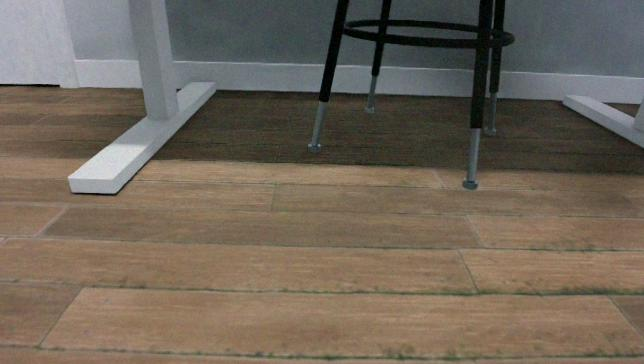

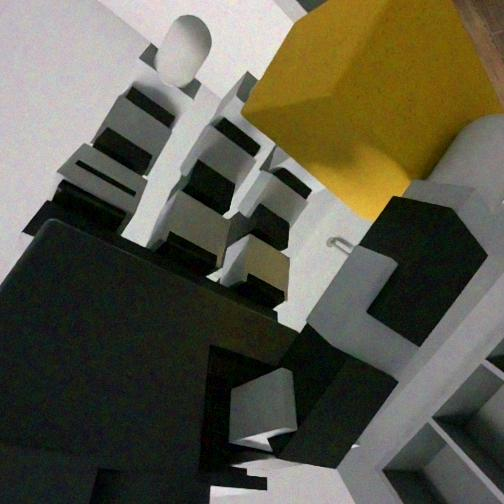

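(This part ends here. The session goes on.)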